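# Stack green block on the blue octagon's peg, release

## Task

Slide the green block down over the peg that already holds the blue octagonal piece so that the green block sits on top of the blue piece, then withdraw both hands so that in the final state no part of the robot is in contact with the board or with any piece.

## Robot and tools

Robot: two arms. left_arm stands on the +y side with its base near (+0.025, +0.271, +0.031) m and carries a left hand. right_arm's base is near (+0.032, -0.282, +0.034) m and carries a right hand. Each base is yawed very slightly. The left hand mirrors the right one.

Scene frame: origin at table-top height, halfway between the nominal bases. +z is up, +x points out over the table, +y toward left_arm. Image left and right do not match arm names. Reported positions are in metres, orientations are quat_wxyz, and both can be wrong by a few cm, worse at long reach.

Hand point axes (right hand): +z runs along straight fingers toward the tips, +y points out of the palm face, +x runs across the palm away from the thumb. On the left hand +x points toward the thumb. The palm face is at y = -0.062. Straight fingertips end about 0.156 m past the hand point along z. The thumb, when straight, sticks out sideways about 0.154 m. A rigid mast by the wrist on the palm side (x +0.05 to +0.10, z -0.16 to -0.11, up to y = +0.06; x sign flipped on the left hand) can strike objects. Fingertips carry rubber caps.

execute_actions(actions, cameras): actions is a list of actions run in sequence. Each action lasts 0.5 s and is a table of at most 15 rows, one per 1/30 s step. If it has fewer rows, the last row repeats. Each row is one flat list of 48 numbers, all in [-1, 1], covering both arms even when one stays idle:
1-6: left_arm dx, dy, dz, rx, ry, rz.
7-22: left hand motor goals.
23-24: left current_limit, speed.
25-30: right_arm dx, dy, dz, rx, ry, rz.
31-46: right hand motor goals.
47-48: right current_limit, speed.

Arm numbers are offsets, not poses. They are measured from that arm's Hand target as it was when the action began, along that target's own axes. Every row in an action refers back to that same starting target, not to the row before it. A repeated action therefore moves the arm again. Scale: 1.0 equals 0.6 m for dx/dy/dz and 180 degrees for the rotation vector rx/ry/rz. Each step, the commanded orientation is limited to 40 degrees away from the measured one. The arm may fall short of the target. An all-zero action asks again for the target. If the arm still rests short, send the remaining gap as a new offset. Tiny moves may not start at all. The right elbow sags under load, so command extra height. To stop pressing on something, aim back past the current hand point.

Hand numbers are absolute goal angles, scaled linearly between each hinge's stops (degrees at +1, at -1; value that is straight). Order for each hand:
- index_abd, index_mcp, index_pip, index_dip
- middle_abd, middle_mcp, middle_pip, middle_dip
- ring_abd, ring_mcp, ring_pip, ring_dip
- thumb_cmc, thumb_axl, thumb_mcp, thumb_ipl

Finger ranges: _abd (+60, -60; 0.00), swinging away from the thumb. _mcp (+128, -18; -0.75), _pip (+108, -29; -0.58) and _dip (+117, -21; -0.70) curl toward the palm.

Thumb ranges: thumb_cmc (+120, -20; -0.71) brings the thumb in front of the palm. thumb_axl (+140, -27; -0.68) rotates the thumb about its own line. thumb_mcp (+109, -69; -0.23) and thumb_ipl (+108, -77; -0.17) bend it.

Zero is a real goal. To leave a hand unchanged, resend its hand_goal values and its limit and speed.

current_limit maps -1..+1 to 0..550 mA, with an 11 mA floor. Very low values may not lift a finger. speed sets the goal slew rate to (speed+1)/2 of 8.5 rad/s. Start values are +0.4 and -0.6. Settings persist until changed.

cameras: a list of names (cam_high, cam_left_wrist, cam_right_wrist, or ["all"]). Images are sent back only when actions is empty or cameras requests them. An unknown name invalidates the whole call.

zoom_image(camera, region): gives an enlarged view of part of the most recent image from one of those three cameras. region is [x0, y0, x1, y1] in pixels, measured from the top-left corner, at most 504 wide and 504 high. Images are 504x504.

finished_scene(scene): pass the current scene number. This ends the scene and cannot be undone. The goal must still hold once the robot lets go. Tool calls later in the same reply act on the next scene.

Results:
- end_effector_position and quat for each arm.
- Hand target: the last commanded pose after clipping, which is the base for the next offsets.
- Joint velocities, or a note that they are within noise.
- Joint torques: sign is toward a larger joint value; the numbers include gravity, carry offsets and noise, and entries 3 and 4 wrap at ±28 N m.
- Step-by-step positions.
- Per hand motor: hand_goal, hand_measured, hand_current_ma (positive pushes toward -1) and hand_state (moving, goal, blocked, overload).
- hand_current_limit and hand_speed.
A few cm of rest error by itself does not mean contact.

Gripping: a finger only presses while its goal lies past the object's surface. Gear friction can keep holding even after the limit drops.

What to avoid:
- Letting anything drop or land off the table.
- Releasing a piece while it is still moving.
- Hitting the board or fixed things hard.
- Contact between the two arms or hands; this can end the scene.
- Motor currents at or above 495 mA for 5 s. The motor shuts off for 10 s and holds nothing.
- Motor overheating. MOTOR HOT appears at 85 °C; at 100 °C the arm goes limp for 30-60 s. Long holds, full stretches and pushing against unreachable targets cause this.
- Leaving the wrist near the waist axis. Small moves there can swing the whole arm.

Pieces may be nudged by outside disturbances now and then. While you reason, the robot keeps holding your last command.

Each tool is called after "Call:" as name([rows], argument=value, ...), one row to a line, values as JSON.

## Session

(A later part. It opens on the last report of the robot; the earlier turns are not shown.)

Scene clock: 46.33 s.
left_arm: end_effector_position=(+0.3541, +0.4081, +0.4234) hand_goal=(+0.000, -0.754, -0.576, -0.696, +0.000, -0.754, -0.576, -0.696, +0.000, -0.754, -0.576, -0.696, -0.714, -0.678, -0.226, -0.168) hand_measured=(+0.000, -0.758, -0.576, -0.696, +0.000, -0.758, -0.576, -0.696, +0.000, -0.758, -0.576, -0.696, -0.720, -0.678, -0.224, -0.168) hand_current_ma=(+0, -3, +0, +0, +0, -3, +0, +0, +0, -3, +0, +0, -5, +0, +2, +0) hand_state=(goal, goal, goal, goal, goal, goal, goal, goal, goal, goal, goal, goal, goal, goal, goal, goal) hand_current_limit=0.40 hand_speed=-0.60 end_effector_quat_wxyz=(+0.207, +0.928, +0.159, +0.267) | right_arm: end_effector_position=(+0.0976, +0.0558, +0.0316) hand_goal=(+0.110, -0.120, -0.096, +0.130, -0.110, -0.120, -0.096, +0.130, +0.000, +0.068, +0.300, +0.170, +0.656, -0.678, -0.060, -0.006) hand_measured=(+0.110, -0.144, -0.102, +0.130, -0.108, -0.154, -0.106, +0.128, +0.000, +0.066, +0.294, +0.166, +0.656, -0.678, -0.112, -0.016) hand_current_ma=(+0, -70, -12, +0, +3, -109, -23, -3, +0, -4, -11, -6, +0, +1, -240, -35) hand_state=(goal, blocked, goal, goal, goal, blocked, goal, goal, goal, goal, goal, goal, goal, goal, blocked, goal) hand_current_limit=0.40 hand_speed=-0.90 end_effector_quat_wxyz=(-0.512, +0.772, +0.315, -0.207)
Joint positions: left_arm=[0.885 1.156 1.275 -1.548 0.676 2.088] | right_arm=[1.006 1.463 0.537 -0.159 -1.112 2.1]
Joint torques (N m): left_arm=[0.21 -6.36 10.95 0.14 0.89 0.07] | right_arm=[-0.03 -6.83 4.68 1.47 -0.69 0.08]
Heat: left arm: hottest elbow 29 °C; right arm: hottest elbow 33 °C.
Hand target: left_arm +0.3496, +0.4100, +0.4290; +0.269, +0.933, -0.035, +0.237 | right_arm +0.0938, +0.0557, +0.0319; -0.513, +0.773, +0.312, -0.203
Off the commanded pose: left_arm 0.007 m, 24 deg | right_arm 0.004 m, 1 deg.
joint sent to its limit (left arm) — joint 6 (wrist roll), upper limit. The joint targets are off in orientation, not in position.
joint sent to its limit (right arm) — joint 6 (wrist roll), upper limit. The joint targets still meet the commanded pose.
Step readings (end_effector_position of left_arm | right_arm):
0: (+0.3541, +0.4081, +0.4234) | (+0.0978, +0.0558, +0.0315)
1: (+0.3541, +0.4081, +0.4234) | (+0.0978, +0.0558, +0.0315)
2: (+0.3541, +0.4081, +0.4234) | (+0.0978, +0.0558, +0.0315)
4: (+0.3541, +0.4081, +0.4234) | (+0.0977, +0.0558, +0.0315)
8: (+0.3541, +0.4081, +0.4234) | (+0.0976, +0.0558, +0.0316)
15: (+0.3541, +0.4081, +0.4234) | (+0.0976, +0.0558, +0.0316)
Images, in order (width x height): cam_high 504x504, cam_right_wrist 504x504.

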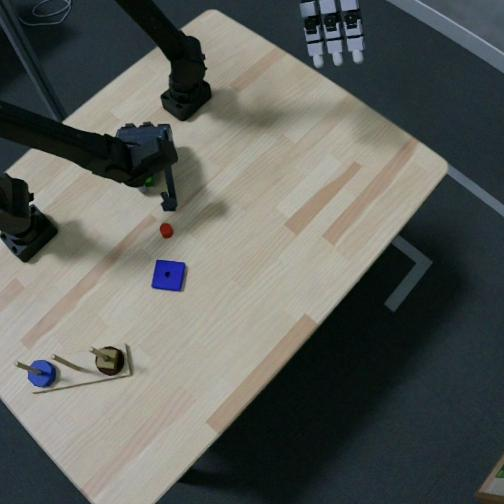

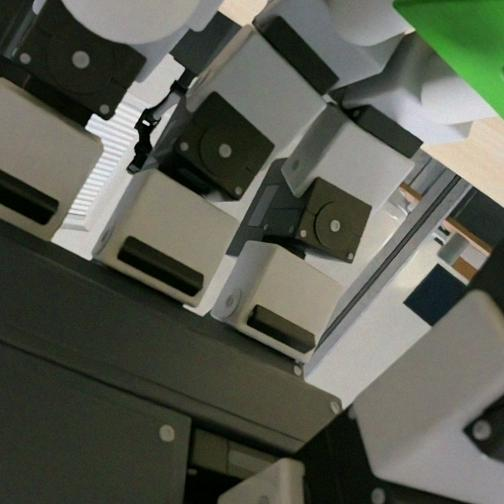

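Call:
execute_actions([
  [[0,0,0,0,0,0,0,-0.754,-0.576,-0.696,0,-0.754,-0.576,-0.696,0,-0.754,-0.576,-0.696,-0.714,-0.678,-0.226,-0.168,0.4,-0.6,0,0,0,0,0,0,0.11,-0.105,-0.095,0.13,-0.11,-0.11,-0.095,0.13,0,0.068,0.3,0.17,0.657,-0.678,-0.04,-0.005,0.4,-0.9]],
  [[0,0,0,0,0,0,0,-0.754,-0.576,-0.696,0,-0.754,-0.576,-0.696,0,-0.754,-0.576,-0.696,-0.714,-0.678,-0.226,-0.168,0.4,-0.6,0,-0.023,-0.01,0,0,0,0.11,-0.105,-0.095,0.13,-0.11,-0.11,-0.095,0.13,0,0.068,0.3,0.17,0.657,-0.678,-0.04,-0.005,0.4,-0.9]],
  [[0,0,0,0,0,0,0,-0.754,-0.576,-0.696,0,-0.754,-0.576,-0.696,0,-0.754,-0.576,-0.696,-0.714,-0.678,-0.226,-0.168,0.4,-0.6,0,-0.046,-0.02,0,0,0,0.11,-0.105,-0.095,0.13,-0.11,-0.11,-0.095,0.13,0,0.068,0.3,0.17,0.657,-0.678,-0.04,-0.005,0.4,-0.9]],
], cameras=["cam_high","cam_right_wrist"])

Call:
zoom_image(camera="cam_high", region=[110, 130, 200, 220])

Scene clock: 48.50 s.
left_arm: end_effector_position=(+0.3541, +0.4081, +0.4234) hand_goal=(+0.000, -0.754, -0.576, -0.696, +0.000, -0.754, -0.576, -0.696, +0.000, -0.754, -0.576, -0.696, -0.714, -0.678, -0.226, -0.168) hand_measured=(+0.000, -0.758, -0.576, -0.696, +0.000, -0.758, -0.576, -0.696, +0.000, -0.758, -0.576, -0.696, -0.720, -0.678, -0.224, -0.168) hand_current_ma=(+0, -3, +0, +0, +0, -3, +0, +0, +0, -3, +0, +0, -5, +0, +2, +0) hand_state=(goal, goal, goal, goal, goal, goal, goal, goal, goal, goal, goal, goal, goal, goal, goal, goal) hand_current_limit=0.40 hand_speed=-0.60 end_effector_quat_wxyz=(+0.207, +0.928, +0.159, +0.267) | right_arm: end_effector_position=(+0.0884, +0.0418, +0.0647) hand_goal=(+0.110, -0.106, -0.096, +0.130, -0.110, -0.110, -0.096, +0.130, +0.000, +0.068, +0.300, +0.170, +0.656, -0.678, -0.040, -0.006) hand_measured=(+0.108, -0.140, -0.106, +0.128, -0.106, -0.150, -0.108, +0.128, +0.000, +0.066, +0.294, +0.166, +0.654, -0.678, -0.110, -0.022) hand_current_ma=(-2, -109, -24, -2, +5, -132, -30, -5, +0, -4, -11, -6, -5, +1, -338, -59) hand_state=(goal, blocked, goal, goal, goal, blocked, goal, goal, goal, goal, goal, goal, goal, goal, blocked, goal) hand_current_limit=0.40 hand_speed=-0.90 end_effector_quat_wxyz=(-0.507, +0.775, +0.311, -0.213)
Joint positions: left_arm=[0.885 1.156 1.275 -1.548 0.676 2.088] | right_arm=[1.007 1.328 0.537 -0.311 -1.111 2.101]
Joint torques (N m): left_arm=[0.15 -6.24 10.92 0.17 0.89 0.08] | right_arm=[0.67 -5.07 8.77 0.53 -0.79 0.1]
Heat: left arm: hottest elbow 29 °C; right arm: hottest elbow 33 °C.
Hand target: left_arm +0.3496, +0.4100, +0.4290; +0.269, +0.933, -0.035, +0.237 | right_arm +0.0939, +0.0552, +0.0771; -0.513, +0.773, +0.312, -0.203
Off the commanded pose: left_arm 0.007 m, 24 deg | right_arm 0.019 m, 1 deg.
joint sent to its limit (left arm) — joint 6 (wrist roll), upper limit. The joint targets are off in orientation, not in position.
joint sent to its limit (right arm) — joint 6 (wrist roll), upper limit. The joint targets still meet the commanded pose.
Step readings (end_effector_position of left_arm | right_arm):
0: (+0.3541, +0.4081, +0.4234) | (+0.0976, +0.0558, +0.0316)
1: (+0.3541, +0.4081, +0.4234) | (+0.0976, +0.0558, +0.0316)
2: (+0.3541, +0.4081, +0.4234) | (+0.0976, +0.0558, +0.0316)
4: (+0.3541, +0.4081, +0.4234) | (+0.0976, +0.0558, +0.0316)
8: (+0.3541, +0.4081, +0.4234) | (+0.0976, +0.0558, +0.0317)
15: (+0.3541, +0.4081, +0.4234) | (+0.0976, +0.0558, +0.0317)
16: (+0.3541, +0.4081, +0.4234) | (+0.0976, +0.0558, +0.0317)
17: (+0.3541, +0.4081, +0.4234) | (+0.0977, +0.0560, +0.0321)
19: (+0.3541, +0.4081, +0.4234) | (+0.0976, +0.0556, +0.0345)
23: (+0.3541, +0.4081, +0.4234) | (+0.0974, +0.0554, +0.0417)
30: (+0.3541, +0.4081, +0.4234) | (+0.0969, +0.0546, +0.0441)
31: (+0.3541, +0.4081, +0.4234) | (+0.0967, +0.0543, +0.0441)
32: (+0.3541, +0.4081, +0.4234) | (+0.0959, +0.0529, +0.0445)
34: (+0.3541, +0.4081, +0.4234) | (+0.0930, +0.0484, +0.0483)
38: (+0.3541, +0.4081, +0.4234) | (+0.0905, +0.0450, +0.0605)
45: (+0.3541, +0.4081, +0.4234) | (+0.0888, +0.0423, +0.0648)
Images, in order (width x height): cam_high 504x504, cam_right_wrist 504x504.

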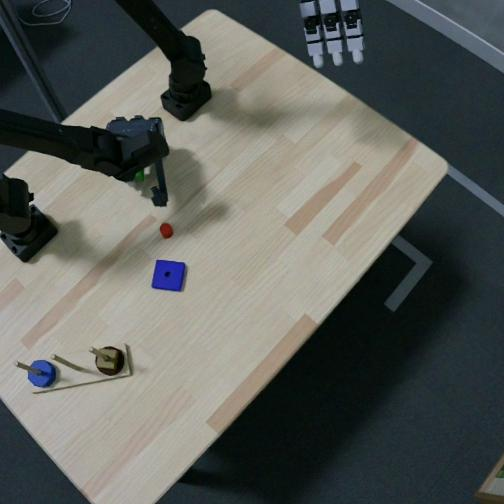

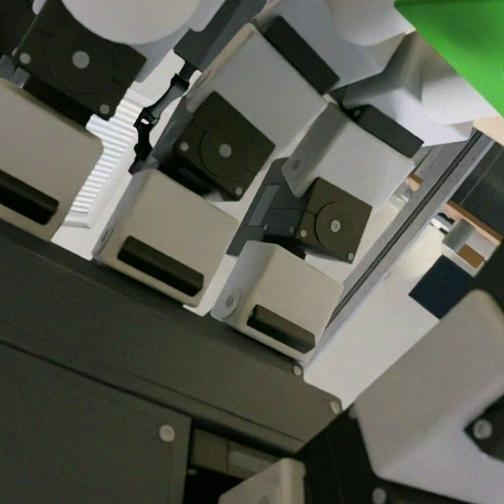

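Scaled by 5.600 from the camera's 504x504 image, which has a finer 720x720 frame.

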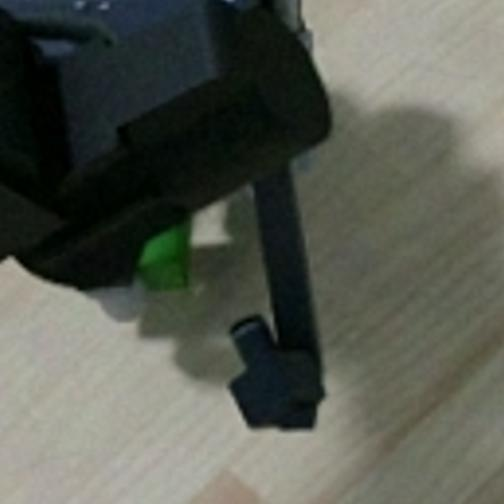

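Call:
execute_actions([
  [[0,0,0,0,0,0,0,-0.754,-0.576,-0.696,0,-0.754,-0.576,-0.696,0,-0.754,-0.576,-0.696,-0.714,-0.678,-0.226,-0.168,0.4,-0.6,-0.0107,-0.0245,-0.1007,-0.044,-0.0358,-0.0411,0.11,-0.105,-0.095,0.13,-0.11,-0.11,-0.095,0.13,0,0.068,0.3,0.17,0.657,-0.678,-0.04,-0.005,0.4,-0.9]],
  [[0,0,0,0,0,0,0,-0.754,-0.576,-0.696,0,-0.754,-0.576,-0.696,0,-0.754,-0.576,-0.696,-0.714,-0.678,-0.226,-0.168,0.4,-0.6,-0.0198,-0.0123,-0.1015,-0.044,-0.0358,-0.0411,0.11,-0.105,-0.095,0.13,-0.11,-0.11,-0.095,0.13,0,0.068,0.3,0.17,0.657,-0.678,-0.04,-0.005,0.4,-0.9]],
  [[0,0,0,0,0,0,0,-0.754,-0.576,-0.696,0,-0.754,-0.576,-0.696,0,-0.754,-0.576,-0.696,-0.714,-0.678,-0.226,-0.168,0.4,-0.6,-0.0302,-0.0017,-0.0998,-0.044,-0.0358,-0.0411,0.11,-0.105,-0.095,0.13,-0.11,-0.11,-0.095,0.13,0,0.068,0.3,0.17,0.657,-0.678,-0.04,-0.005,0.4,-0.9]],
], cameras=["cam_high","cam_right_wrist"])

Scene clock: 52.13 s.
left_arm: end_effector_position=(+0.3541, +0.4081, +0.4234) hand_goal=(+0.000, -0.754, -0.576, -0.696, +0.000, -0.754, -0.576, -0.696, +0.000, -0.754, -0.576, -0.696, -0.714, -0.678, -0.226, -0.168) hand_measured=(+0.000, -0.758, -0.576, -0.696, +0.000, -0.758, -0.576, -0.696, +0.000, -0.758, -0.576, -0.696, -0.720, -0.678, -0.224, -0.168) hand_current_ma=(+0, -3, +0, +0, +0, -3, +0, +0, +0, -3, +0, +0, -5, +0, +2, +0) hand_state=(goal, goal, goal, goal, goal, goal, goal, goal, goal, goal, goal, goal, goal, goal, goal, goal) hand_current_limit=0.40 hand_speed=-0.60 end_effector_quat_wxyz=(+0.207, +0.928, +0.159, +0.267) | right_arm: end_effector_position=(+0.1692, -0.0768, +0.1728) hand_goal=(+0.110, -0.106, -0.096, +0.130, -0.110, -0.110, -0.096, +0.130, +0.000, +0.068, +0.300, +0.170, +0.656, -0.678, -0.040, -0.006) hand_measured=(+0.108, -0.140, -0.110, +0.128, -0.106, -0.150, -0.112, +0.128, +0.000, +0.066, +0.294, +0.166, +0.652, -0.678, -0.108, -0.024) hand_current_ma=(-3, -109, -32, -3, +7, -131, -38, -5, +0, -5, -11, -6, -6, +1, -323, -63) hand_state=(goal, blocked, goal, goal, goal, blocked, goal, goal, goal, goal, goal, goal, goal, goal, blocked, goal) hand_current_limit=0.40 hand_speed=-0.90 end_effector_quat_wxyz=(-0.311, +0.746, +0.562, -0.174)
Joint positions: left_arm=[0.885 1.156 1.275 -1.548 0.676 2.088] | right_arm=[0.813 1.141 0.859 -1.588 -0.676 0.979]
Joint torques (N m): left_arm=[0.15 -6.18 10.95 0.14 0.89 0.08] | right_arm=[-1.38 -3.37 10.61 -0.77 -0.44 -0.08]
Heat: left arm: hottest elbow 29 °C; right arm: hottest elbow 34 °C.
Hand target: left_arm +0.3496, +0.4100, +0.4290; +0.269, +0.933, -0.035, +0.237 | right_arm +0.1829, -0.0668, +0.1884; -0.315, +0.743, +0.569, -0.159
Off the commanded pose: left_arm 0.007 m, 24 deg | right_arm 0.023 m, 2 deg.
joint sent to its limit (left arm) — joint 6 (wrist roll), upper limit. The joint targets are off in orientation, not in position.
Step readings (end_effector_position of left_arm | right_arm):
0: (+0.3541, +0.4081, +0.4234) | (+0.0884, +0.0418, +0.0647)
1: (+0.3541, +0.4081, +0.4234) | (+0.0883, +0.0410, +0.0645)
2: (+0.3541, +0.4081, +0.4234) | (+0.0893, +0.0378, +0.0644)
4: (+0.3541, +0.4081, +0.4234) | (+0.0902, +0.0246, +0.0686)
8: (+0.3541, +0.4081, +0.4234) | (+0.0969, +0.0051, +0.0872)
15: (+0.3541, +0.4081, +0.4234) | (+0.1060, +0.0020, +0.1040)
16: (+0.3541, +0.4081, +0.4234) | (+0.1072, +0.0011, +0.1039)
17: (+0.3541, +0.4081, +0.4234) | (+0.1103, -0.0031, +0.1030)
19: (+0.3541, +0.4081, +0.4234) | (+0.1172, -0.0180, +0.1052)
23: (+0.3541, +0.4081, +0.4234) | (+0.1258, -0.0376, +0.1221)
30: (+0.3541, +0.4081, +0.4234) | (+0.1368, -0.0372, +0.1398)
31: (+0.3541, +0.4081, +0.4234) | (+0.1379, -0.0387, +0.1395)
32: (+0.3541, +0.4081, +0.4234) | (+0.1415, -0.0440, +0.1389)
34: (+0.3541, +0.4081, +0.4234) | (+0.1495, -0.0597, +0.1422)
38: (+0.3541, +0.4081, +0.4234) | (+0.1588, -0.0761, +0.1597)
45: (+0.3541, +0.4081, +0.4234) | (+0.1684, -0.0774, +0.1745)
Images, in order (width x height): cam_high 504x504, cam_right_wrist 504x504.

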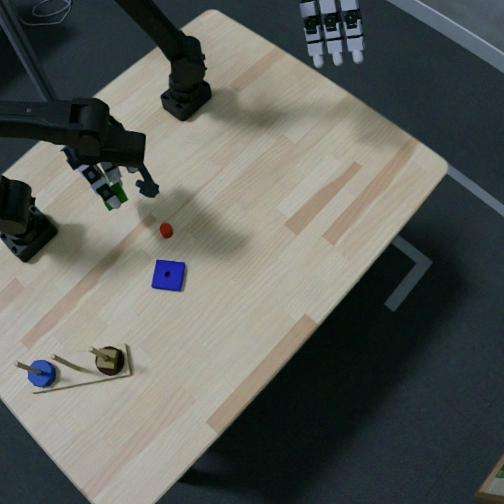

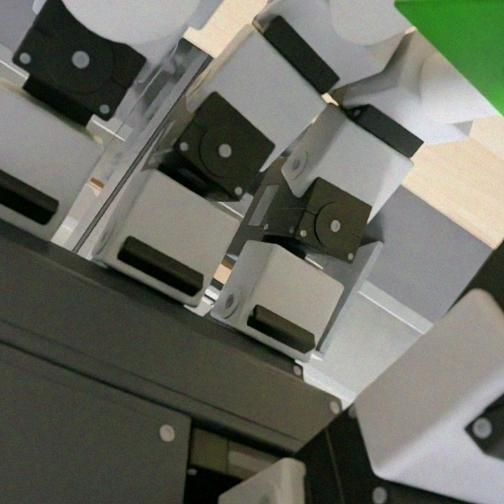

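Call:
execute_actions([
  [[0,0,0,0,0,0,0,-0.754,-0.576,-0.696,0,-0.754,-0.576,-0.696,0,-0.754,-0.576,-0.696,-0.714,-0.678,-0.226,-0.168,0.4,-0.6,-0.0417,0.0072,-0.0953,-0.044,-0.0358,-0.0411,0.11,-0.105,-0.095,0.13,-0.11,-0.11,-0.095,0.13,0,0.068,0.3,0.17,0.657,-0.678,-0.04,-0.005,0.4,-0.9]],
  [[0,0,0,0,0,0,0,-0.754,-0.576,-0.696,0,-0.754,-0.576,-0.696,0,-0.754,-0.576,-0.696,-0.714,-0.678,-0.226,-0.168,0.4,-0.6,-0.0533,0.0138,-0.0885,-0.044,-0.0358,-0.0411,0.11,-0.105,-0.095,0.13,-0.11,-0.11,-0.095,0.13,0,0.068,0.3,0.17,0.657,-0.678,-0.04,-0.005,0.4,-0.9]],
  [[0,0,0,0,0,0,0,-0.754,-0.576,-0.696,0,-0.754,-0.576,-0.696,0,-0.754,-0.576,-0.696,-0.714,-0.678,-0.226,-0.168,0.4,-0.6,-0.0648,0.0178,-0.0797,-0.044,-0.0358,-0.0411,0.11,-0.105,-0.095,0.13,-0.11,-0.11,-0.095,0.13,0,0.068,0.3,0.17,0.657,-0.678,-0.04,-0.005,0.4,-0.9]],
], cameras=["cam_high","cam_right_wrist"])

Call:
zoom_image(camera="cam_high", region=[60, 160, 200, 300])

Scene clock: 54.67 s.
left_arm: end_effector_position=(+0.3541, +0.4081, +0.4234) hand_goal=(+0.000, -0.754, -0.576, -0.696, +0.000, -0.754, -0.576, -0.696, +0.000, -0.754, -0.576, -0.696, -0.714, -0.678, -0.226, -0.168) hand_measured=(+0.000, -0.758, -0.576, -0.696, +0.000, -0.758, -0.576, -0.696, +0.000, -0.758, -0.576, -0.696, -0.720, -0.678, -0.224, -0.168) hand_current_ma=(+0, -3, +0, +0, +0, -3, +0, +0, +0, -3, +0, +0, -5, +0, +2, +0) hand_state=(goal, goal, goal, goal, goal, goal, goal, goal, goal, goal, goal, goal, goal, goal, goal, goal) hand_current_limit=0.40 hand_speed=-0.60 end_effector_quat_wxyz=(+0.207, +0.928, +0.159, +0.267) | right_arm: end_effector_position=(+0.2654, -0.1908, +0.2800) hand_goal=(+0.110, -0.106, -0.096, +0.130, -0.110, -0.110, -0.096, +0.130, +0.000, +0.068, +0.300, +0.170, +0.656, -0.678, -0.040, -0.006) hand_measured=(+0.108, -0.140, -0.112, +0.128, -0.106, -0.150, -0.112, +0.128, +0.000, +0.062, +0.294, +0.168, +0.652, -0.678, -0.106, -0.024) hand_current_ma=(-4, -109, -38, -3, +8, -131, -43, -5, +0, -13, -11, -5, -7, +1, -313, -64) hand_state=(goal, blocked, goal, goal, goal, blocked, goal, goal, goal, goal, goal, goal, goal, goal, blocked, goal) hand_current_limit=0.40 hand_speed=-0.90 end_effector_quat_wxyz=(-0.014, +0.665, +0.746, +0.025)
Joint positions: left_arm=[0.885 1.156 1.275 -1.548 0.676 2.088] | right_arm=[0.591 0.75 0.892 -1.671 -0.039 0.469]
Joint torques (N m): left_arm=[0.38 -6.18 10.92 0.13 0.89 0.08] | right_arm=[-1.2 0.5 11.06 0.4 0.11 -0.1]
Heat: left arm: hottest elbow 30 °C; right arm: hottest elbow 34 °C.
Hand target: left_arm +0.3496, +0.4100, +0.4290; +0.269, +0.933, -0.035, +0.237 | right_arm +0.2718, -0.1890, +0.2995; -0.083, +0.633, +0.764, -0.097
Off the commanded pose: left_arm 0.007 m, 24 deg | right_arm 0.021 m, 17 deg.
joint sent to its limit (left arm) — joint 6 (wrist roll), upper limit. The joint targets are off in orientation, not in position.
joint sent to its limit (right arm) — joint 4 (wrist pitch), lower limit. The joint targets are off in orientation, not in position.
Step readings (end_effector_position of left_arm | right_arm):
0: (+0.3541, +0.4081, +0.4234) | (+0.1692, -0.0768, +0.1728)
1: (+0.3541, +0.4081, +0.4234) | (+0.1700, -0.0777, +0.1727)
2: (+0.3541, +0.4081, +0.4234) | (+0.1736, -0.0824, +0.1728)
4: (+0.3541, +0.4081, +0.4234) | (+0.1834, -0.0968, +0.1768)
8: (+0.3541, +0.4081, +0.4234) | (+0.1929, -0.1128, +0.1950)
15: (+0.3541, +0.4081, +0.4234) | (+0.1999, -0.1148, +0.2084)
16: (+0.3541, +0.4081, +0.4234) | (+0.2011, -0.1156, +0.2083)
17: (+0.3541, +0.4081, +0.4234) | (+0.2058, -0.1198, +0.2090)
19: (+0.3541, +0.4081, +0.4234) | (+0.2181, -0.1326, +0.2152)
23: (+0.3541, +0.4081, +0.4234) | (+0.2281, -0.1477, +0.2358)
30: (+0.3541, +0.4081, +0.4234) | (+0.2324, -0.1533, +0.2457)
31: (+0.3541, +0.4081, +0.4234) | (+0.2335, -0.1538, +0.2458)
32: (+0.3541, +0.4081, +0.4234) | (+0.2378, -0.1575, +0.2475)
34: (+0.3541, +0.4081, +0.4234) | (+0.2488, -0.1701, +0.2556)
38: (+0.3541, +0.4081, +0.4234) | (+0.2575, -0.1889, +0.2746)
45: (+0.3541, +0.4081, +0.4234) | (+0.2633, -0.1944, +0.2804)
Images, in order (width x height): cam_high 504x504, cam_right_wrist 504x504.

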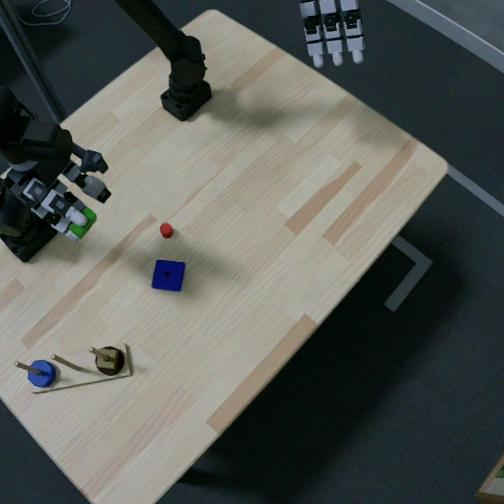

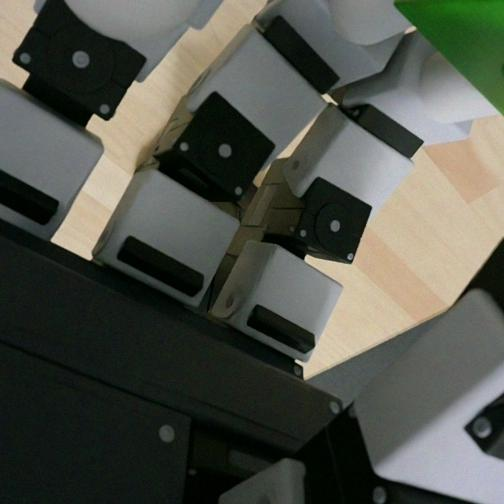

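Scaled by 3.600 from the camera's 504x504 image, which has a finer 720x720 frame.

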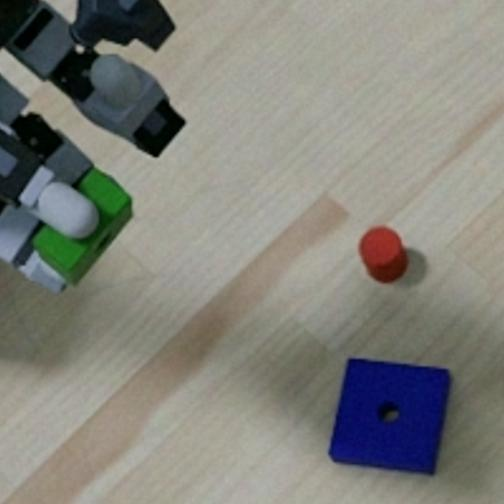

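Call:
execute_actions([
  [[0,0,0,0,0,0,0,-0.754,-0.576,-0.696,0,-0.754,-0.576,-0.696,0,-0.754,-0.576,-0.696,-0.714,-0.678,-0.226,-0.168,0.4,-0.6,-0.0858,-0.005,0.0067,0.0455,-0.031,-0.0356,0.11,-0.105,-0.095,0.13,-0.11,-0.11,-0.095,0.13,0,0.068,0.3,0.17,0.657,-0.678,-0.04,-0.005,0.4,-0.9]],
  [[0,0,0,0,0,0,0,-0.754,-0.576,-0.696,0,-0.754,-0.576,-0.696,0,-0.754,-0.576,-0.696,-0.714,-0.678,-0.226,-0.168,0.4,-0.6,-0.0837,-0.0128,0.0162,0.0455,-0.031,-0.0356,0.11,-0.105,-0.095,0.13,-0.11,-0.11,-0.095,0.13,0,0.068,0.3,0.17,0.657,-0.678,-0.04,-0.005,0.4,-0.9]],
  [[0,0,0,0,0,0,0,-0.754,-0.576,-0.696,0,-0.754,-0.576,-0.696,0,-0.754,-0.576,-0.696,-0.714,-0.678,-0.226,-0.168,0.4,-0.6,-0.0798,-0.019,0.0265,0.0455,-0.031,-0.0356,0.11,-0.105,-0.095,0.13,-0.11,-0.11,-0.095,0.13,0,0.068,0.3,0.17,0.657,-0.678,-0.04,-0.005,0.4,-0.9]],
], cameras=["cam_high","cam_right_wrist"])

Scene clock: 57.97 s.
left_arm: end_effector_position=(+0.3541, +0.4081, +0.4234) hand_goal=(+0.000, -0.754, -0.576, -0.696, +0.000, -0.754, -0.576, -0.696, +0.000, -0.754, -0.576, -0.696, -0.714, -0.678, -0.226, -0.168) hand_measured=(+0.000, -0.758, -0.576, -0.696, +0.000, -0.758, -0.576, -0.696, +0.000, -0.758, -0.576, -0.696, -0.720, -0.678, -0.224, -0.168) hand_current_ma=(+0, -3, +0, +0, +0, -3, +0, +0, +0, -3, +0, +0, -5, +0, +2, +0) hand_state=(goal, goal, goal, goal, goal, goal, goal, goal, goal, goal, goal, goal, goal, goal, goal, goal) hand_current_limit=0.40 hand_speed=-0.60 end_effector_quat_wxyz=(+0.207, +0.928, +0.159, +0.267) | right_arm: end_effector_position=(+0.2795, -0.3408, +0.2651) hand_goal=(+0.110, -0.106, -0.096, +0.130, -0.110, -0.110, -0.096, +0.130, +0.000, +0.068, +0.300, +0.170, +0.656, -0.678, -0.040, -0.006) hand_measured=(+0.108, -0.140, -0.112, +0.128, -0.104, -0.150, -0.114, +0.128, +0.000, +0.062, +0.294, +0.168, +0.654, -0.678, -0.106, -0.024) hand_current_ma=(-4, -109, -38, -3, +9, -131, -44, -5, +0, -14, -11, -5, -4, +1, -313, -65) hand_state=(goal, blocked, goal, goal, goal, blocked, goal, goal, goal, goal, goal, goal, goal, goal, blocked, goal) hand_current_limit=0.40 hand_speed=-0.90 end_effector_quat_wxyz=(+0.059, +0.399, +0.893, -0.200)
Joint positions: left_arm=[0.885 1.156 1.275 -1.548 0.676 2.088] | right_arm=[-0.123 0.78 0.881 -1.672 0.42 -0.86]
Joint torques (N m): left_arm=[0.15 -6.18 10.95 0.16 0.89 0.07] | right_arm=[-1.55 0.38 12.03 0.18 0.34 -0.02]
Heat: left arm: hottest elbow 30 °C; right arm: hottest elbow 34 °C.
Hand target: left_arm +0.3496, +0.4100, +0.4290; +0.269, +0.933, -0.035, +0.237 | right_arm +0.2889, -0.3428, +0.2898; -0.119, +0.445, +0.824, -0.331
Off the commanded pose: left_arm 0.007 m, 24 deg | right_arm 0.026 m, 27 deg.
joint sent to its limit (left arm) — joint 6 (wrist roll), upper limit. The joint targets are off in orientation, not in position.
joint sent to its limit (right arm) — joint 4 (wrist pitch), lower limit. The joint targets are off in orientation, not in position.
Step readings (end_effector_position of left_arm | right_arm):
0: (+0.3541, +0.4081, +0.4234) | (+0.2654, -0.1907, +0.2800)
1: (+0.3541, +0.4081, +0.4234) | (+0.2656, -0.1910, +0.2801)
2: (+0.3541, +0.4081, +0.4234) | (+0.2677, -0.1939, +0.2815)
4: (+0.3541, +0.4081, +0.4234) | (+0.2735, -0.2070, +0.2867)
8: (+0.3541, +0.4081, +0.4234) | (+0.2772, -0.2352, +0.2970)
15: (+0.3541, +0.4081, +0.4234) | (+0.2786, -0.2414, +0.2989)
16: (+0.3541, +0.4081, +0.4234) | (+0.2789, -0.2418, +0.2985)
17: (+0.3541, +0.4081, +0.4234) | (+0.2802, -0.2457, +0.2984)
19: (+0.3541, +0.4081, +0.4234) | (+0.2822, -0.2614, +0.2966)
23: (+0.3541, +0.4081, +0.4234) | (+0.2822, -0.2910, +0.2926)
30: (+0.3541, +0.4081, +0.4234) | (+0.2820, -0.2969, +0.2891)
31: (+0.3541, +0.4081, +0.4234) | (+0.2820, -0.2972, +0.2884)
32: (+0.3541, +0.4081, +0.4234) | (+0.2822, -0.3017, +0.2877)
34: (+0.3541, +0.4081, +0.4234) | (+0.2819, -0.3185, +0.2853)
38: (+0.3541, +0.4081, +0.4234) | (+0.2790, -0.3465, +0.2733)
45: (+0.3541, +0.4081, +0.4234) | (+0.2800, -0.3462, +0.2613)
Images, in order (width x height): cam_high 504x504, cam_right_wrist 504x504.

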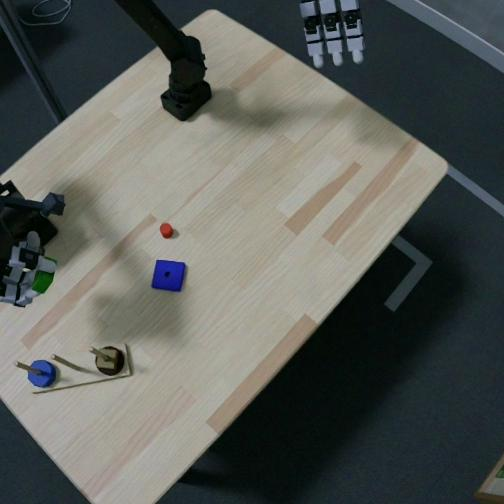

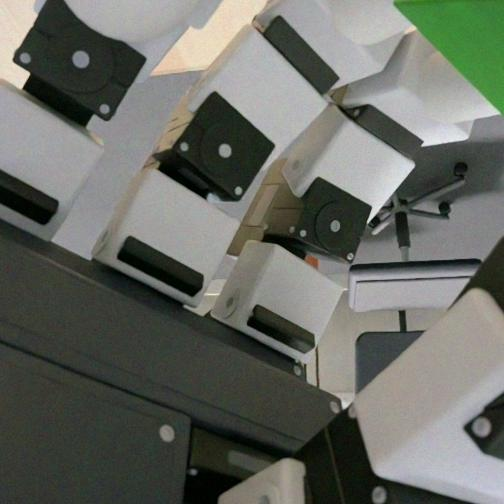

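Call:
execute_actions([
  [[0,0,0,0,0,0,0,-0.754,-0.576,-0.696,0,-0.754,-0.576,-0.696,0,-0.754,-0.576,-0.696,-0.714,-0.678,-0.226,-0.168,0.4,-0.6,-0.0745,-0.023,0.037,0.0455,-0.031,-0.0356,0.11,-0.105,-0.095,0.13,-0.11,-0.11,-0.095,0.13,0,0.068,0.3,0.17,0.657,-0.678,-0.04,-0.005,0.4,-0.9]],
  [[0,0,0,0,0,0,0,-0.754,-0.576,-0.696,0,-0.754,-0.576,-0.696,0,-0.754,-0.576,-0.696,-0.714,-0.678,-0.226,-0.168,0.4,-0.6,-0.0675,-0.025,0.0477,0.0455,-0.031,-0.0356,0.11,-0.105,-0.095,0.13,-0.11,-0.11,-0.095,0.13,0,0.068,0.3,0.17,0.657,-0.678,-0.04,-0.005,0.4,-0.9]],
  [[0,0,0,0,0,0,0,-0.754,-0.576,-0.696,0,-0.754,-0.576,-0.696,0,-0.754,-0.576,-0.696,-0.714,-0.678,-0.226,-0.168,0.4,-0.6,-0.0597,-0.0247,0.0573,0.0455,-0.031,-0.0356,0.11,-0.105,-0.095,0.13,-0.11,-0.11,-0.095,0.13,0,0.068,0.3,0.17,0.657,-0.678,-0.04,-0.005,0.4,-0.9]],
], cameras=["cam_high","cam_right_wrist"])

Scene clock: 60.17 s.
left_arm: end_effector_position=(+0.3541, +0.4081, +0.4234) hand_goal=(+0.000, -0.754, -0.576, -0.696, +0.000, -0.754, -0.576, -0.696, +0.000, -0.754, -0.576, -0.696, -0.714, -0.678, -0.226, -0.168) hand_measured=(+0.000, -0.758, -0.576, -0.696, +0.000, -0.758, -0.576, -0.696, +0.000, -0.758, -0.576, -0.696, -0.720, -0.678, -0.224, -0.168) hand_current_ma=(+0, -3, +0, +0, +0, -3, +0, +0, +0, -3, +0, +0, -5, +0, +2, +0) hand_state=(goal, goal, goal, goal, goal, goal, goal, goal, goal, goal, goal, goal, goal, goal, goal, goal) hand_current_limit=0.40 hand_speed=-0.60 end_effector_quat_wxyz=(+0.207, +0.928, +0.159, +0.267) | right_arm: end_effector_position=(+0.2952, -0.4913, +0.2590) hand_goal=(+0.110, -0.106, -0.096, +0.130, -0.110, -0.110, -0.096, +0.130, +0.000, +0.068, +0.300, +0.170, +0.656, -0.678, -0.040, -0.006) hand_measured=(+0.108, -0.140, -0.112, +0.128, -0.104, -0.150, -0.114, +0.126, +0.000, +0.066, +0.294, +0.168, +0.652, -0.678, -0.106, -0.024) hand_current_ma=(-4, -109, -38, -3, +10, -131, -44, -5, +0, -6, -11, -5, -6, +1, -313, -69) hand_state=(goal, blocked, goal, goal, goal, blocked, goal, goal, goal, goal, goal, goal, goal, goal, blocked, goal) hand_current_limit=0.40 hand_speed=-0.90 end_effector_quat_wxyz=(-0.116, +0.180, +0.829, -0.517)
Joint positions: left_arm=[0.885 1.156 1.275 -1.548 0.676 2.088] | right_arm=[-0.296 1.203 1.047 -1.676 1.1 -1.285]
Joint torques (N m): left_arm=[0.15 -6.36 10.93 0.16 0.89 0.08] | right_arm=[-1.2 -5.42 11.15 -0.17 1.01 -0.03]
Heat: left arm: hottest elbow 30 °C; right arm: hottest elbow 35 °C.
Hand target: left_arm +0.3496, +0.4100, +0.4290; +0.269, +0.933, -0.035, +0.237 | right_arm +0.3061, -0.4970, +0.2799; -0.143, +0.215, +0.805, -0.534
Off the commanded pose: left_arm 0.007 m, 24 deg | right_arm 0.024 m, 6 deg.
joint sent to its limit (left arm) — joint 6 (wrist roll), upper limit. The joint targets are off in orientation, not in position.
joint sent to its limit (right arm) — joint 4 (wrist pitch), lower limit. The joint targets are off in orientation, not in position.
Step readings (end_effector_position of left_arm | right_arm):
0: (+0.3541, +0.4081, +0.4234) | (+0.2795, -0.3407, +0.2651)
1: (+0.3541, +0.4081, +0.4234) | (+0.2794, -0.3416, +0.2652)
2: (+0.3541, +0.4081, +0.4234) | (+0.2789, -0.3467, +0.2652)
4: (+0.3541, +0.4081, +0.4234) | (+0.2790, -0.3647, +0.2671)
8: (+0.3541, +0.4081, +0.4234) | (+0.2847, -0.3902, +0.2674)
15: (+0.3541, +0.4081, +0.4234) | (+0.2845, -0.3940, +0.2611)
16: (+0.3541, +0.4081, +0.4234) | (+0.2840, -0.3949, +0.2613)
17: (+0.3541, +0.4081, +0.4234) | (+0.2831, -0.3998, +0.2628)
19: (+0.3541, +0.4081, +0.4234) | (+0.2837, -0.4157, +0.2676)
23: (+0.3541, +0.4081, +0.4234) | (+0.2905, -0.4378, +0.2677)
30: (+0.3541, +0.4081, +0.4234) | (+0.2903, -0.4427, +0.2610)
31: (+0.3541, +0.4081, +0.4234) | (+0.2898, -0.4436, +0.2614)
32: (+0.3541, +0.4081, +0.4234) | (+0.2886, -0.4485, +0.2634)
34: (+0.3541, +0.4081, +0.4234) | (+0.2891, -0.4641, +0.2688)
38: (+0.3541, +0.4081, +0.4234) | (+0.2955, -0.4860, +0.2671)
45: (+0.3541, +0.4081, +0.4234) | (+0.2959, -0.4915, +0.2590)
Images, in order (width x height): cam_high 504x504, cam_right_wrist 504x504.

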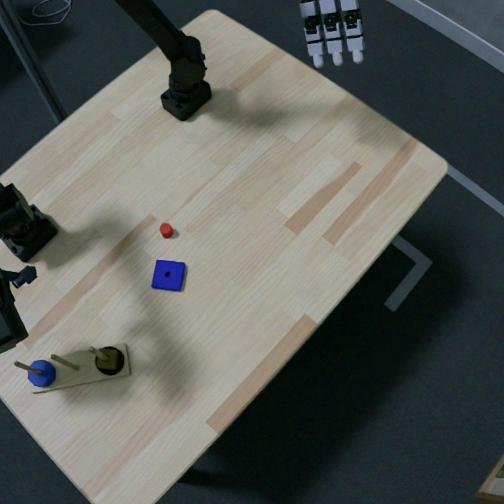

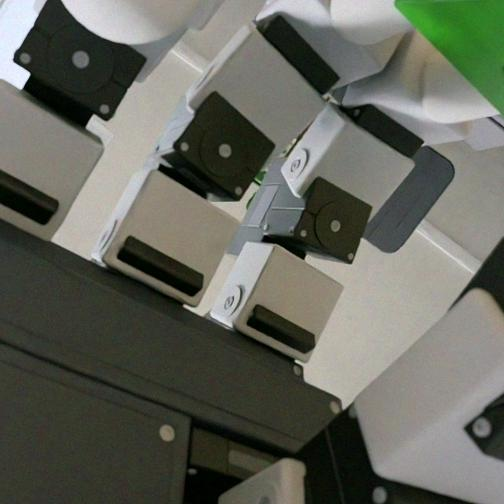

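Call:
execute_actions([
  [[0,0,0,0,0,0,0,-0.754,-0.576,-0.696,0,-0.754,-0.576,-0.696,0,-0.754,-0.576,-0.696,-0.714,-0.678,-0.226,-0.168,0.4,-0.6,-0.0104,0.0461,0.0193,0,0,0,0.11,-0.105,-0.095,0.13,-0.11,-0.11,-0.095,0.13,0,0.068,0.3,0.17,0.657,-0.678,-0.04,-0.005,0.4,-0.9]],
  [[0,0,0,0,0,0,0,-0.754,-0.576,-0.696,0,-0.754,-0.576,-0.696,0,-0.754,-0.576,-0.696,-0.714,-0.678,-0.226,-0.168,0.4,-0.6,-0.0104,0.0461,0.0193,0,0,0,0.11,-0.105,-0.095,0.13,-0.11,-0.11,-0.095,0.13,0,0.068,0.3,0.17,0.657,-0.678,-0.04,-0.005,0.4,-0.9]],
], cameras=["cam_high","cam_right_wrist"])

Call:
zoom_image(camera="cam_high", region=[0, 300, 120, 420])

Scene clock: 62.20 s.
left_arm: end_effector_position=(+0.3541, +0.4081, +0.4234) hand_goal=(+0.000, -0.754, -0.576, -0.696, +0.000, -0.754, -0.576, -0.696, +0.000, -0.754, -0.576, -0.696, -0.714, -0.678, -0.226, -0.168) hand_measured=(+0.000, -0.758, -0.576, -0.696, +0.000, -0.758, -0.576, -0.696, +0.000, -0.758, -0.576, -0.696, -0.720, -0.678, -0.224, -0.168) hand_current_ma=(+0, -3, +0, +0, +0, -3, +0, +0, +0, -3, +0, +0, -5, +0, +2, +0) hand_state=(goal, goal, goal, goal, goal, goal, goal, goal, goal, goal, goal, goal, goal, goal, goal, goal) hand_current_limit=0.40 hand_speed=-0.60 end_effector_quat_wxyz=(+0.207, +0.928, +0.159, +0.267) | right_arm: end_effector_position=(+0.3171, -0.5036, +0.2203) hand_goal=(+0.110, -0.106, -0.096, +0.130, -0.110, -0.110, -0.096, +0.130, +0.000, +0.068, +0.300, +0.170, +0.656, -0.678, -0.040, -0.006) hand_measured=(+0.108, -0.140, -0.112, +0.128, -0.104, -0.150, -0.114, +0.126, +0.000, +0.066, +0.294, +0.168, +0.652, -0.678, -0.106, -0.024) hand_current_ma=(-4, -109, -38, -3, +10, -131, -44, -5, +0, -5, -11, -5, -6, +1, -313, -69) hand_state=(goal, blocked, goal, goal, goal, blocked, goal, goal, goal, goal, goal, goal, goal, goal, blocked, goal) hand_current_limit=0.40 hand_speed=-0.90 end_effector_quat_wxyz=(-0.132, +0.208, +0.813, -0.527)
Joint positions: left_arm=[0.885 1.156 1.275 -1.548 0.676 2.088] | right_arm=[-0.296 1.345 1.047 -1.676 1.11 -1.121]
Joint torques (N m): left_arm=[0.32 -6.24 10.96 0.12 0.89 0.09] | right_arm=[-0.79 -5.71 6.78 -0.53 0.97 0.13]
Heat: left arm: hottest elbow 30 °C; right arm: hottest elbow 35 °C.
Hand target: left_arm +0.3496, +0.4100, +0.4290; +0.269, +0.933, -0.035, +0.237 | right_arm +0.3169, -0.5031, +0.2200; -0.143, +0.215, +0.805, -0.534
Off the commanded pose: left_arm 0.007 m, 24 deg | right_arm 0.001 m, 2 deg.
joint sent to its limit (left arm) — joint 6 (wrist roll), upper limit. The joint targets are off in orientation, not in position.
joint sent to its limit (right arm) — joint 4 (wrist pitch), lower limit. The joint targets still meet the commanded pose.
Step readings (end_effector_position of left_arm | right_arm):
0: (+0.3541, +0.4081, +0.4234) | (+0.2952, -0.4913, +0.2590)
1: (+0.3541, +0.4081, +0.4234) | (+0.2952, -0.4914, +0.2591)
2: (+0.3541, +0.4081, +0.4234) | (+0.2954, -0.4917, +0.2589)
4: (+0.3541, +0.4081, +0.4234) | (+0.2972, -0.4930, +0.2568)
8: (+0.3541, +0.4081, +0.4234) | (+0.3022, -0.4953, +0.2464)
15: (+0.3541, +0.4081, +0.4234) | (+0.3052, -0.4968, +0.2412)
16: (+0.3541, +0.4081, +0.4234) | (+0.3054, -0.4969, +0.2412)
17: (+0.3541, +0.4081, +0.4234) | (+0.3060, -0.4973, +0.2410)
19: (+0.3541, +0.4081, +0.4234) | (+0.3082, -0.4989, +0.2384)
23: (+0.3541, +0.4081, +0.4234) | (+0.3134, -0.5015, +0.2264)
30: (+0.3541, +0.4081, +0.4234) | (+0.3166, -0.5032, +0.2201)
Images, in order (width x height): cam_high 504x504, cam_right_wrist 504x504.

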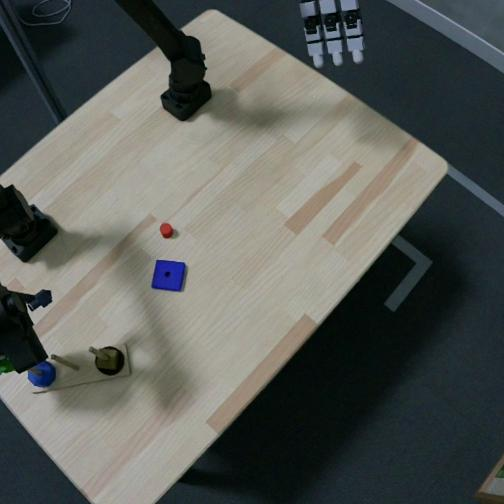

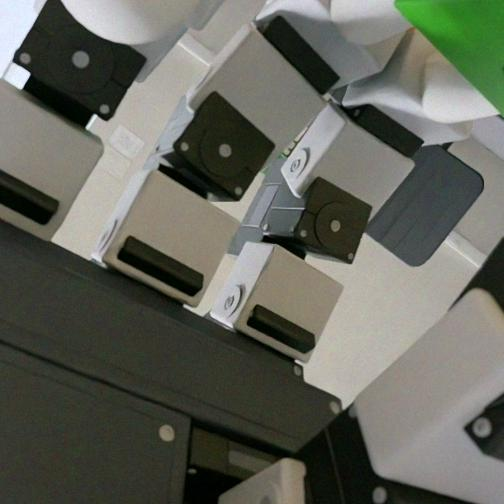

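Scaled by 4.200 from the camera's 504x504 image, which has a finer 720x720 frame.

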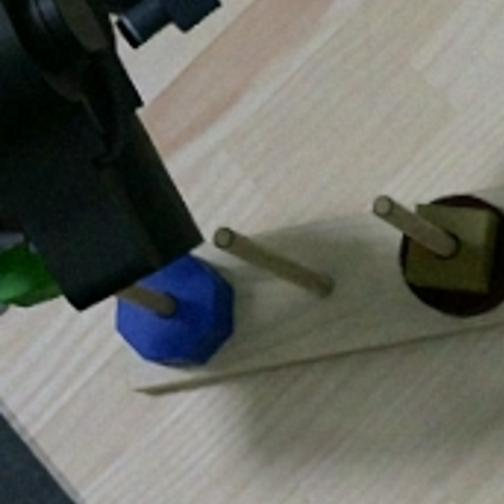

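Call:
zoom_image(camera="cam_high", region=[0, 340, 50, 390])

Scaled by 10.080 from the camera's 504x504 image, which has a finer 720x720 frame.

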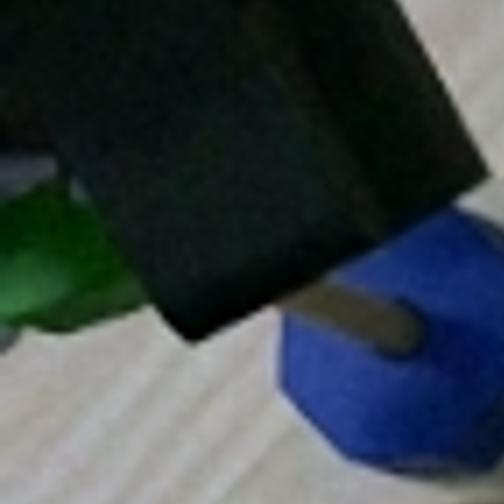

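Call:
execute_actions([
  [[0,0,0,0,0,0,0,-0.754,-0.576,-0.696,0,-0.754,-0.576,-0.696,0,-0.754,-0.576,-0.696,-0.714,-0.678,-0.226,-0.168,0.4,-0.6,0.007,0.0223,0.0543,0,0,0,0.11,-0.105,-0.095,0.13,-0.11,-0.11,-0.095,0.13,0,0.068,0.3,0.17,0.657,-0.678,-0.04,-0.005,0.4,-0.9]],
], cameras=["cam_high","cam_right_wrist"])

Call:
zoom_image(camera="cam_high", region=[0, 340, 60, 400])

Scene clock: 64.77 s.
left_arm: end_effector_position=(+0.3541, +0.4081, +0.4234) hand_goal=(+0.000, -0.754, -0.576, -0.696, +0.000, -0.754, -0.576, -0.696, +0.000, -0.754, -0.576, -0.696, -0.714, -0.678, -0.226, -0.168) hand_measured=(+0.000, -0.758, -0.576, -0.696, +0.000, -0.758, -0.576, -0.696, +0.000, -0.758, -0.576, -0.696, -0.720, -0.678, -0.224, -0.168) hand_current_ma=(+0, -3, +0, +0, +0, -3, +0, +0, +0, -3, +0, +0, -5, +0, +2, +0) hand_state=(goal, goal, goal, goal, goal, goal, goal, goal, goal, goal, goal, goal, goal, goal, goal, goal) hand_current_limit=0.40 hand_speed=-0.60 end_effector_quat_wxyz=(+0.207, +0.928, +0.159, +0.267) | right_arm: end_effector_position=(+0.3016, -0.5201, +0.1975) hand_goal=(+0.110, -0.106, -0.096, +0.130, -0.110, -0.110, -0.096, +0.130, +0.000, +0.068, +0.300, +0.170, +0.656, -0.678, -0.040, -0.006) hand_measured=(+0.108, -0.140, -0.112, +0.128, -0.104, -0.150, -0.114, +0.126, +0.000, +0.066, +0.294, +0.168, +0.652, -0.678, -0.106, -0.024) hand_current_ma=(-4, -109, -38, -3, +10, -131, -44, -5, +0, -4, -11, -5, -6, +1, -313, -69) hand_state=(goal, blocked, goal, goal, goal, blocked, goal, goal, goal, goal, goal, goal, goal, goal, blocked, goal) hand_current_limit=0.40 hand_speed=-0.90 end_effector_quat_wxyz=(-0.141, +0.217, +0.805, -0.533)
Joint positions: left_arm=[0.885 1.156 1.275 -1.548 0.676 2.088] | right_arm=[-0.349 1.346 0.981 -1.574 1.138 -1.165]
Joint torques (N m): left_arm=[0.21 -6.12 10.96 0.14 0.9 0.07] | right_arm=[-0.91 -5.66 6.58 0.02 1.01 -0.06]
Heat: left arm: hottest elbow 30 °C; right arm: hottest elbow 35 °C.
Hand target: left_arm +0.3496, +0.4100, +0.4290; +0.269, +0.933, -0.035, +0.237 | right_arm +0.3010, -0.5224, +0.1950; -0.143, +0.215, +0.805, -0.534
Off the commanded pose: left_arm 0.007 m, 24 deg | right_arm 0.004 m, 0 deg.
joint sent to its limit (left arm) — joint 6 (wrist roll), upper limit. The joint targets are off in orientation, not in position.
Step readings (end_effector_position of left_arm | right_arm):
0: (+0.3541, +0.4081, +0.4234) | (+0.3172, -0.5036, +0.2203)
1: (+0.3541, +0.4081, +0.4234) | (+0.3171, -0.5037, +0.2203)
2: (+0.3541, +0.4081, +0.4234) | (+0.3166, -0.5049, +0.2197)
4: (+0.3541, +0.4081, +0.4234) | (+0.3141, -0.5083, +0.2143)
8: (+0.3541, +0.4081, +0.4234) | (+0.3027, -0.5154, +0.2014)
15: (+0.3541, +0.4081, +0.4234) | (+0.3012, -0.5202, +0.1979)
Images, in order (width x height): cam_high 504x504, cam_right_wrist 504x504.

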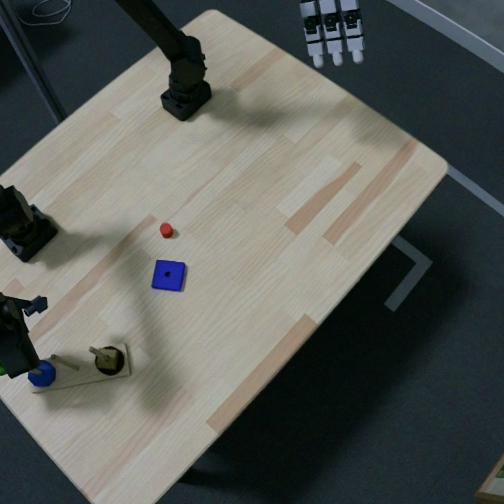

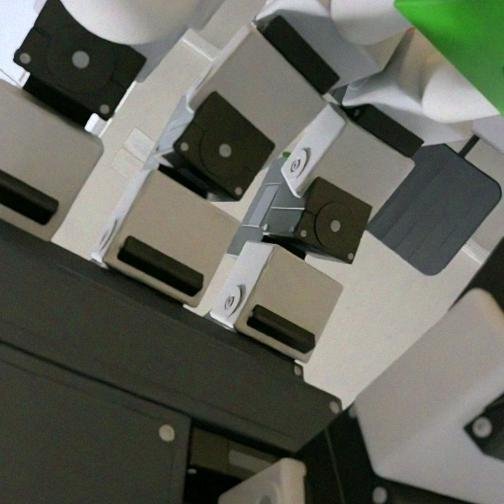

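Scaled by 8.400 from the camera's 504x504 image, which has a finer 720x720 frame.

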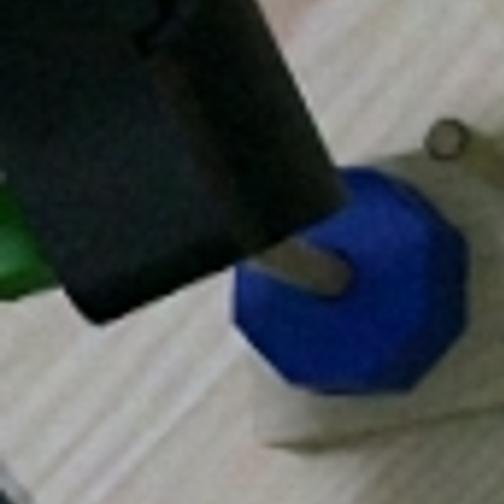

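Call:
execute_actions([
  [[0,0,0,0,0,0,0,-0.754,-0.576,-0.696,0,-0.754,-0.576,-0.696,0,-0.754,-0.576,-0.696,-0.714,-0.678,-0.226,-0.168,0.4,-0.6,-0.0022,0.0361,0.0195,0,0,0,0.11,-0.105,-0.095,0.13,-0.11,-0.11,-0.095,0.13,0,0.068,0.3,0.17,0.657,-0.678,-0.04,-0.005,0.4,-0.9]],
], cameras=["cam_high","cam_right_wrist"])

Call:
zoom_image(camera="cam_high", region=[0, 340, 60, 400])

Call:
zoom_image(camera="cam_right_wrist", region=[354, 0, 504, 150])

Scene clock: 65.93 s.
left_arm: end_effector_position=(+0.3541, +0.4081, +0.4234) hand_goal=(+0.000, -0.754, -0.576, -0.696, +0.000, -0.754, -0.576, -0.696, +0.000, -0.754, -0.576, -0.696, -0.714, -0.678, -0.226, -0.168) hand_measured=(+0.000, -0.758, -0.576, -0.696, +0.000, -0.758, -0.576, -0.696, +0.000, -0.758, -0.576, -0.696, -0.720, -0.678, -0.224, -0.168) hand_current_ma=(+0, -3, +0, +0, +0, -3, +0, +0, +0, -3, +0, +0, -5, +0, +2, +0) hand_state=(goal, goal, goal, goal, goal, goal, goal, goal, goal, goal, goal, goal, goal, goal, goal, goal) hand_current_limit=0.40 hand_speed=-0.60 end_effector_quat_wxyz=(+0.207, +0.928, +0.159, +0.267) | right_arm: end_effector_position=(+0.3039, -0.5235, +0.1821) hand_goal=(+0.110, -0.106, -0.096, +0.130, -0.110, -0.110, -0.096, +0.130, +0.000, +0.068, +0.300, +0.170, +0.656, -0.678, -0.040, -0.006) hand_measured=(+0.108, -0.136, -0.112, +0.128, -0.104, -0.150, -0.114, +0.126, +0.000, +0.066, +0.294, +0.168, +0.658, -0.678, -0.106, -0.030) hand_current_ma=(-3, -98, -38, -3, +10, -131, -44, -5, +0, -3, -11, -5, +4, +1, -313, -94) hand_state=(goal, blocked, goal, goal, goal, blocked, goal, goal, goal, goal, goal, goal, goal, goal, blocked, blocked) hand_current_limit=0.40 hand_speed=-0.90 end_effector_quat_wxyz=(-0.134, +0.218, +0.805, -0.536)
Joint positions: left_arm=[0.885 1.156 1.275 -1.548 0.676 2.088] | right_arm=[-0.354 1.357 0.949 -1.496 1.145 -1.187]
Joint torques (N m): left_arm=[0.21 -6.3 10.93 0.14 0.89 0.07] | right_arm=[-0.91 -4.95 5.6 0.53 0.79 0.01]
Heat: left arm: hottest elbow 30 °C; right arm: hottest elbow 35 °C.
Hand target: left_arm +0.3496, +0.4100, +0.4290; +0.269, +0.933, -0.035, +0.237 | right_arm +0.3009, -0.5252, +0.1705; -0.143, +0.215, +0.805, -0.534
Off the commanded pose: left_arm 0.007 m, 24 deg | right_arm 0.012 m, 1 deg.
joint sent to its limit (left arm) — joint 6 (wrist roll), upper limit. The joint targets are off in orientation, not in position.
Step readings (end_effector_position of left_arm | right_arm):
0: (+0.3541, +0.4081, +0.4234) | (+0.3016, -0.5201, +0.1975)
1: (+0.3541, +0.4081, +0.4234) | (+0.3017, -0.5202, +0.1974)
2: (+0.3541, +0.4081, +0.4234) | (+0.3023, -0.5206, +0.1966)
4: (+0.3541, +0.4081, +0.4234) | (+0.3031, -0.5213, +0.1919)
8: (+0.3541, +0.4081, +0.4234) | (+0.3026, -0.5226, +0.1834)
15: (+0.3541, +0.4081, +0.4234) | (+0.3039, -0.5233, +0.1823)
Images, in order (width x height): cam_high 504x504, cam_right_wrist 504x504.

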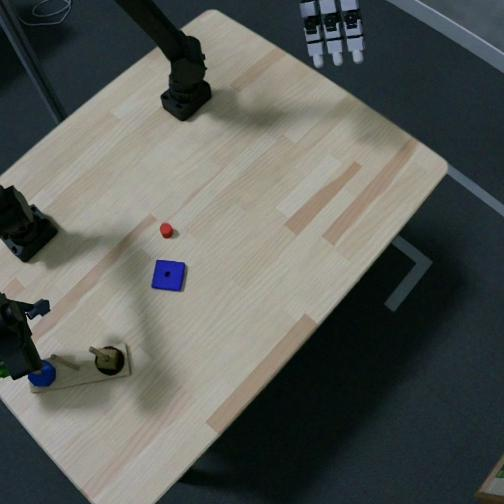

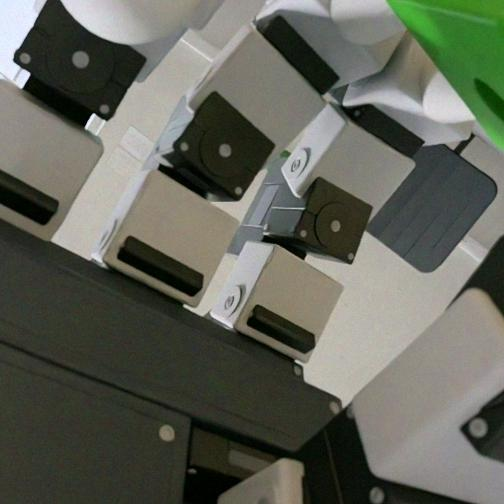

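Scaled by 8.400 from the camera's 504x504 image, which has a finer 720x720 frame.

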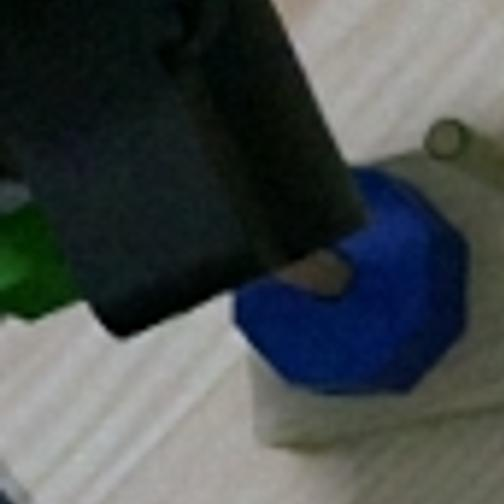

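Scaled by 3.360 from the camera's 504x504 image, which has a finer 720x720 frame.

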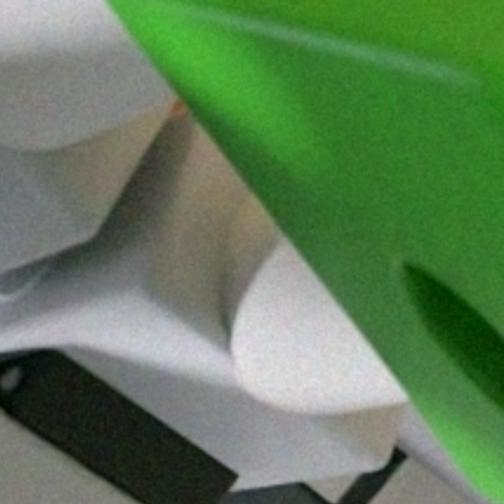

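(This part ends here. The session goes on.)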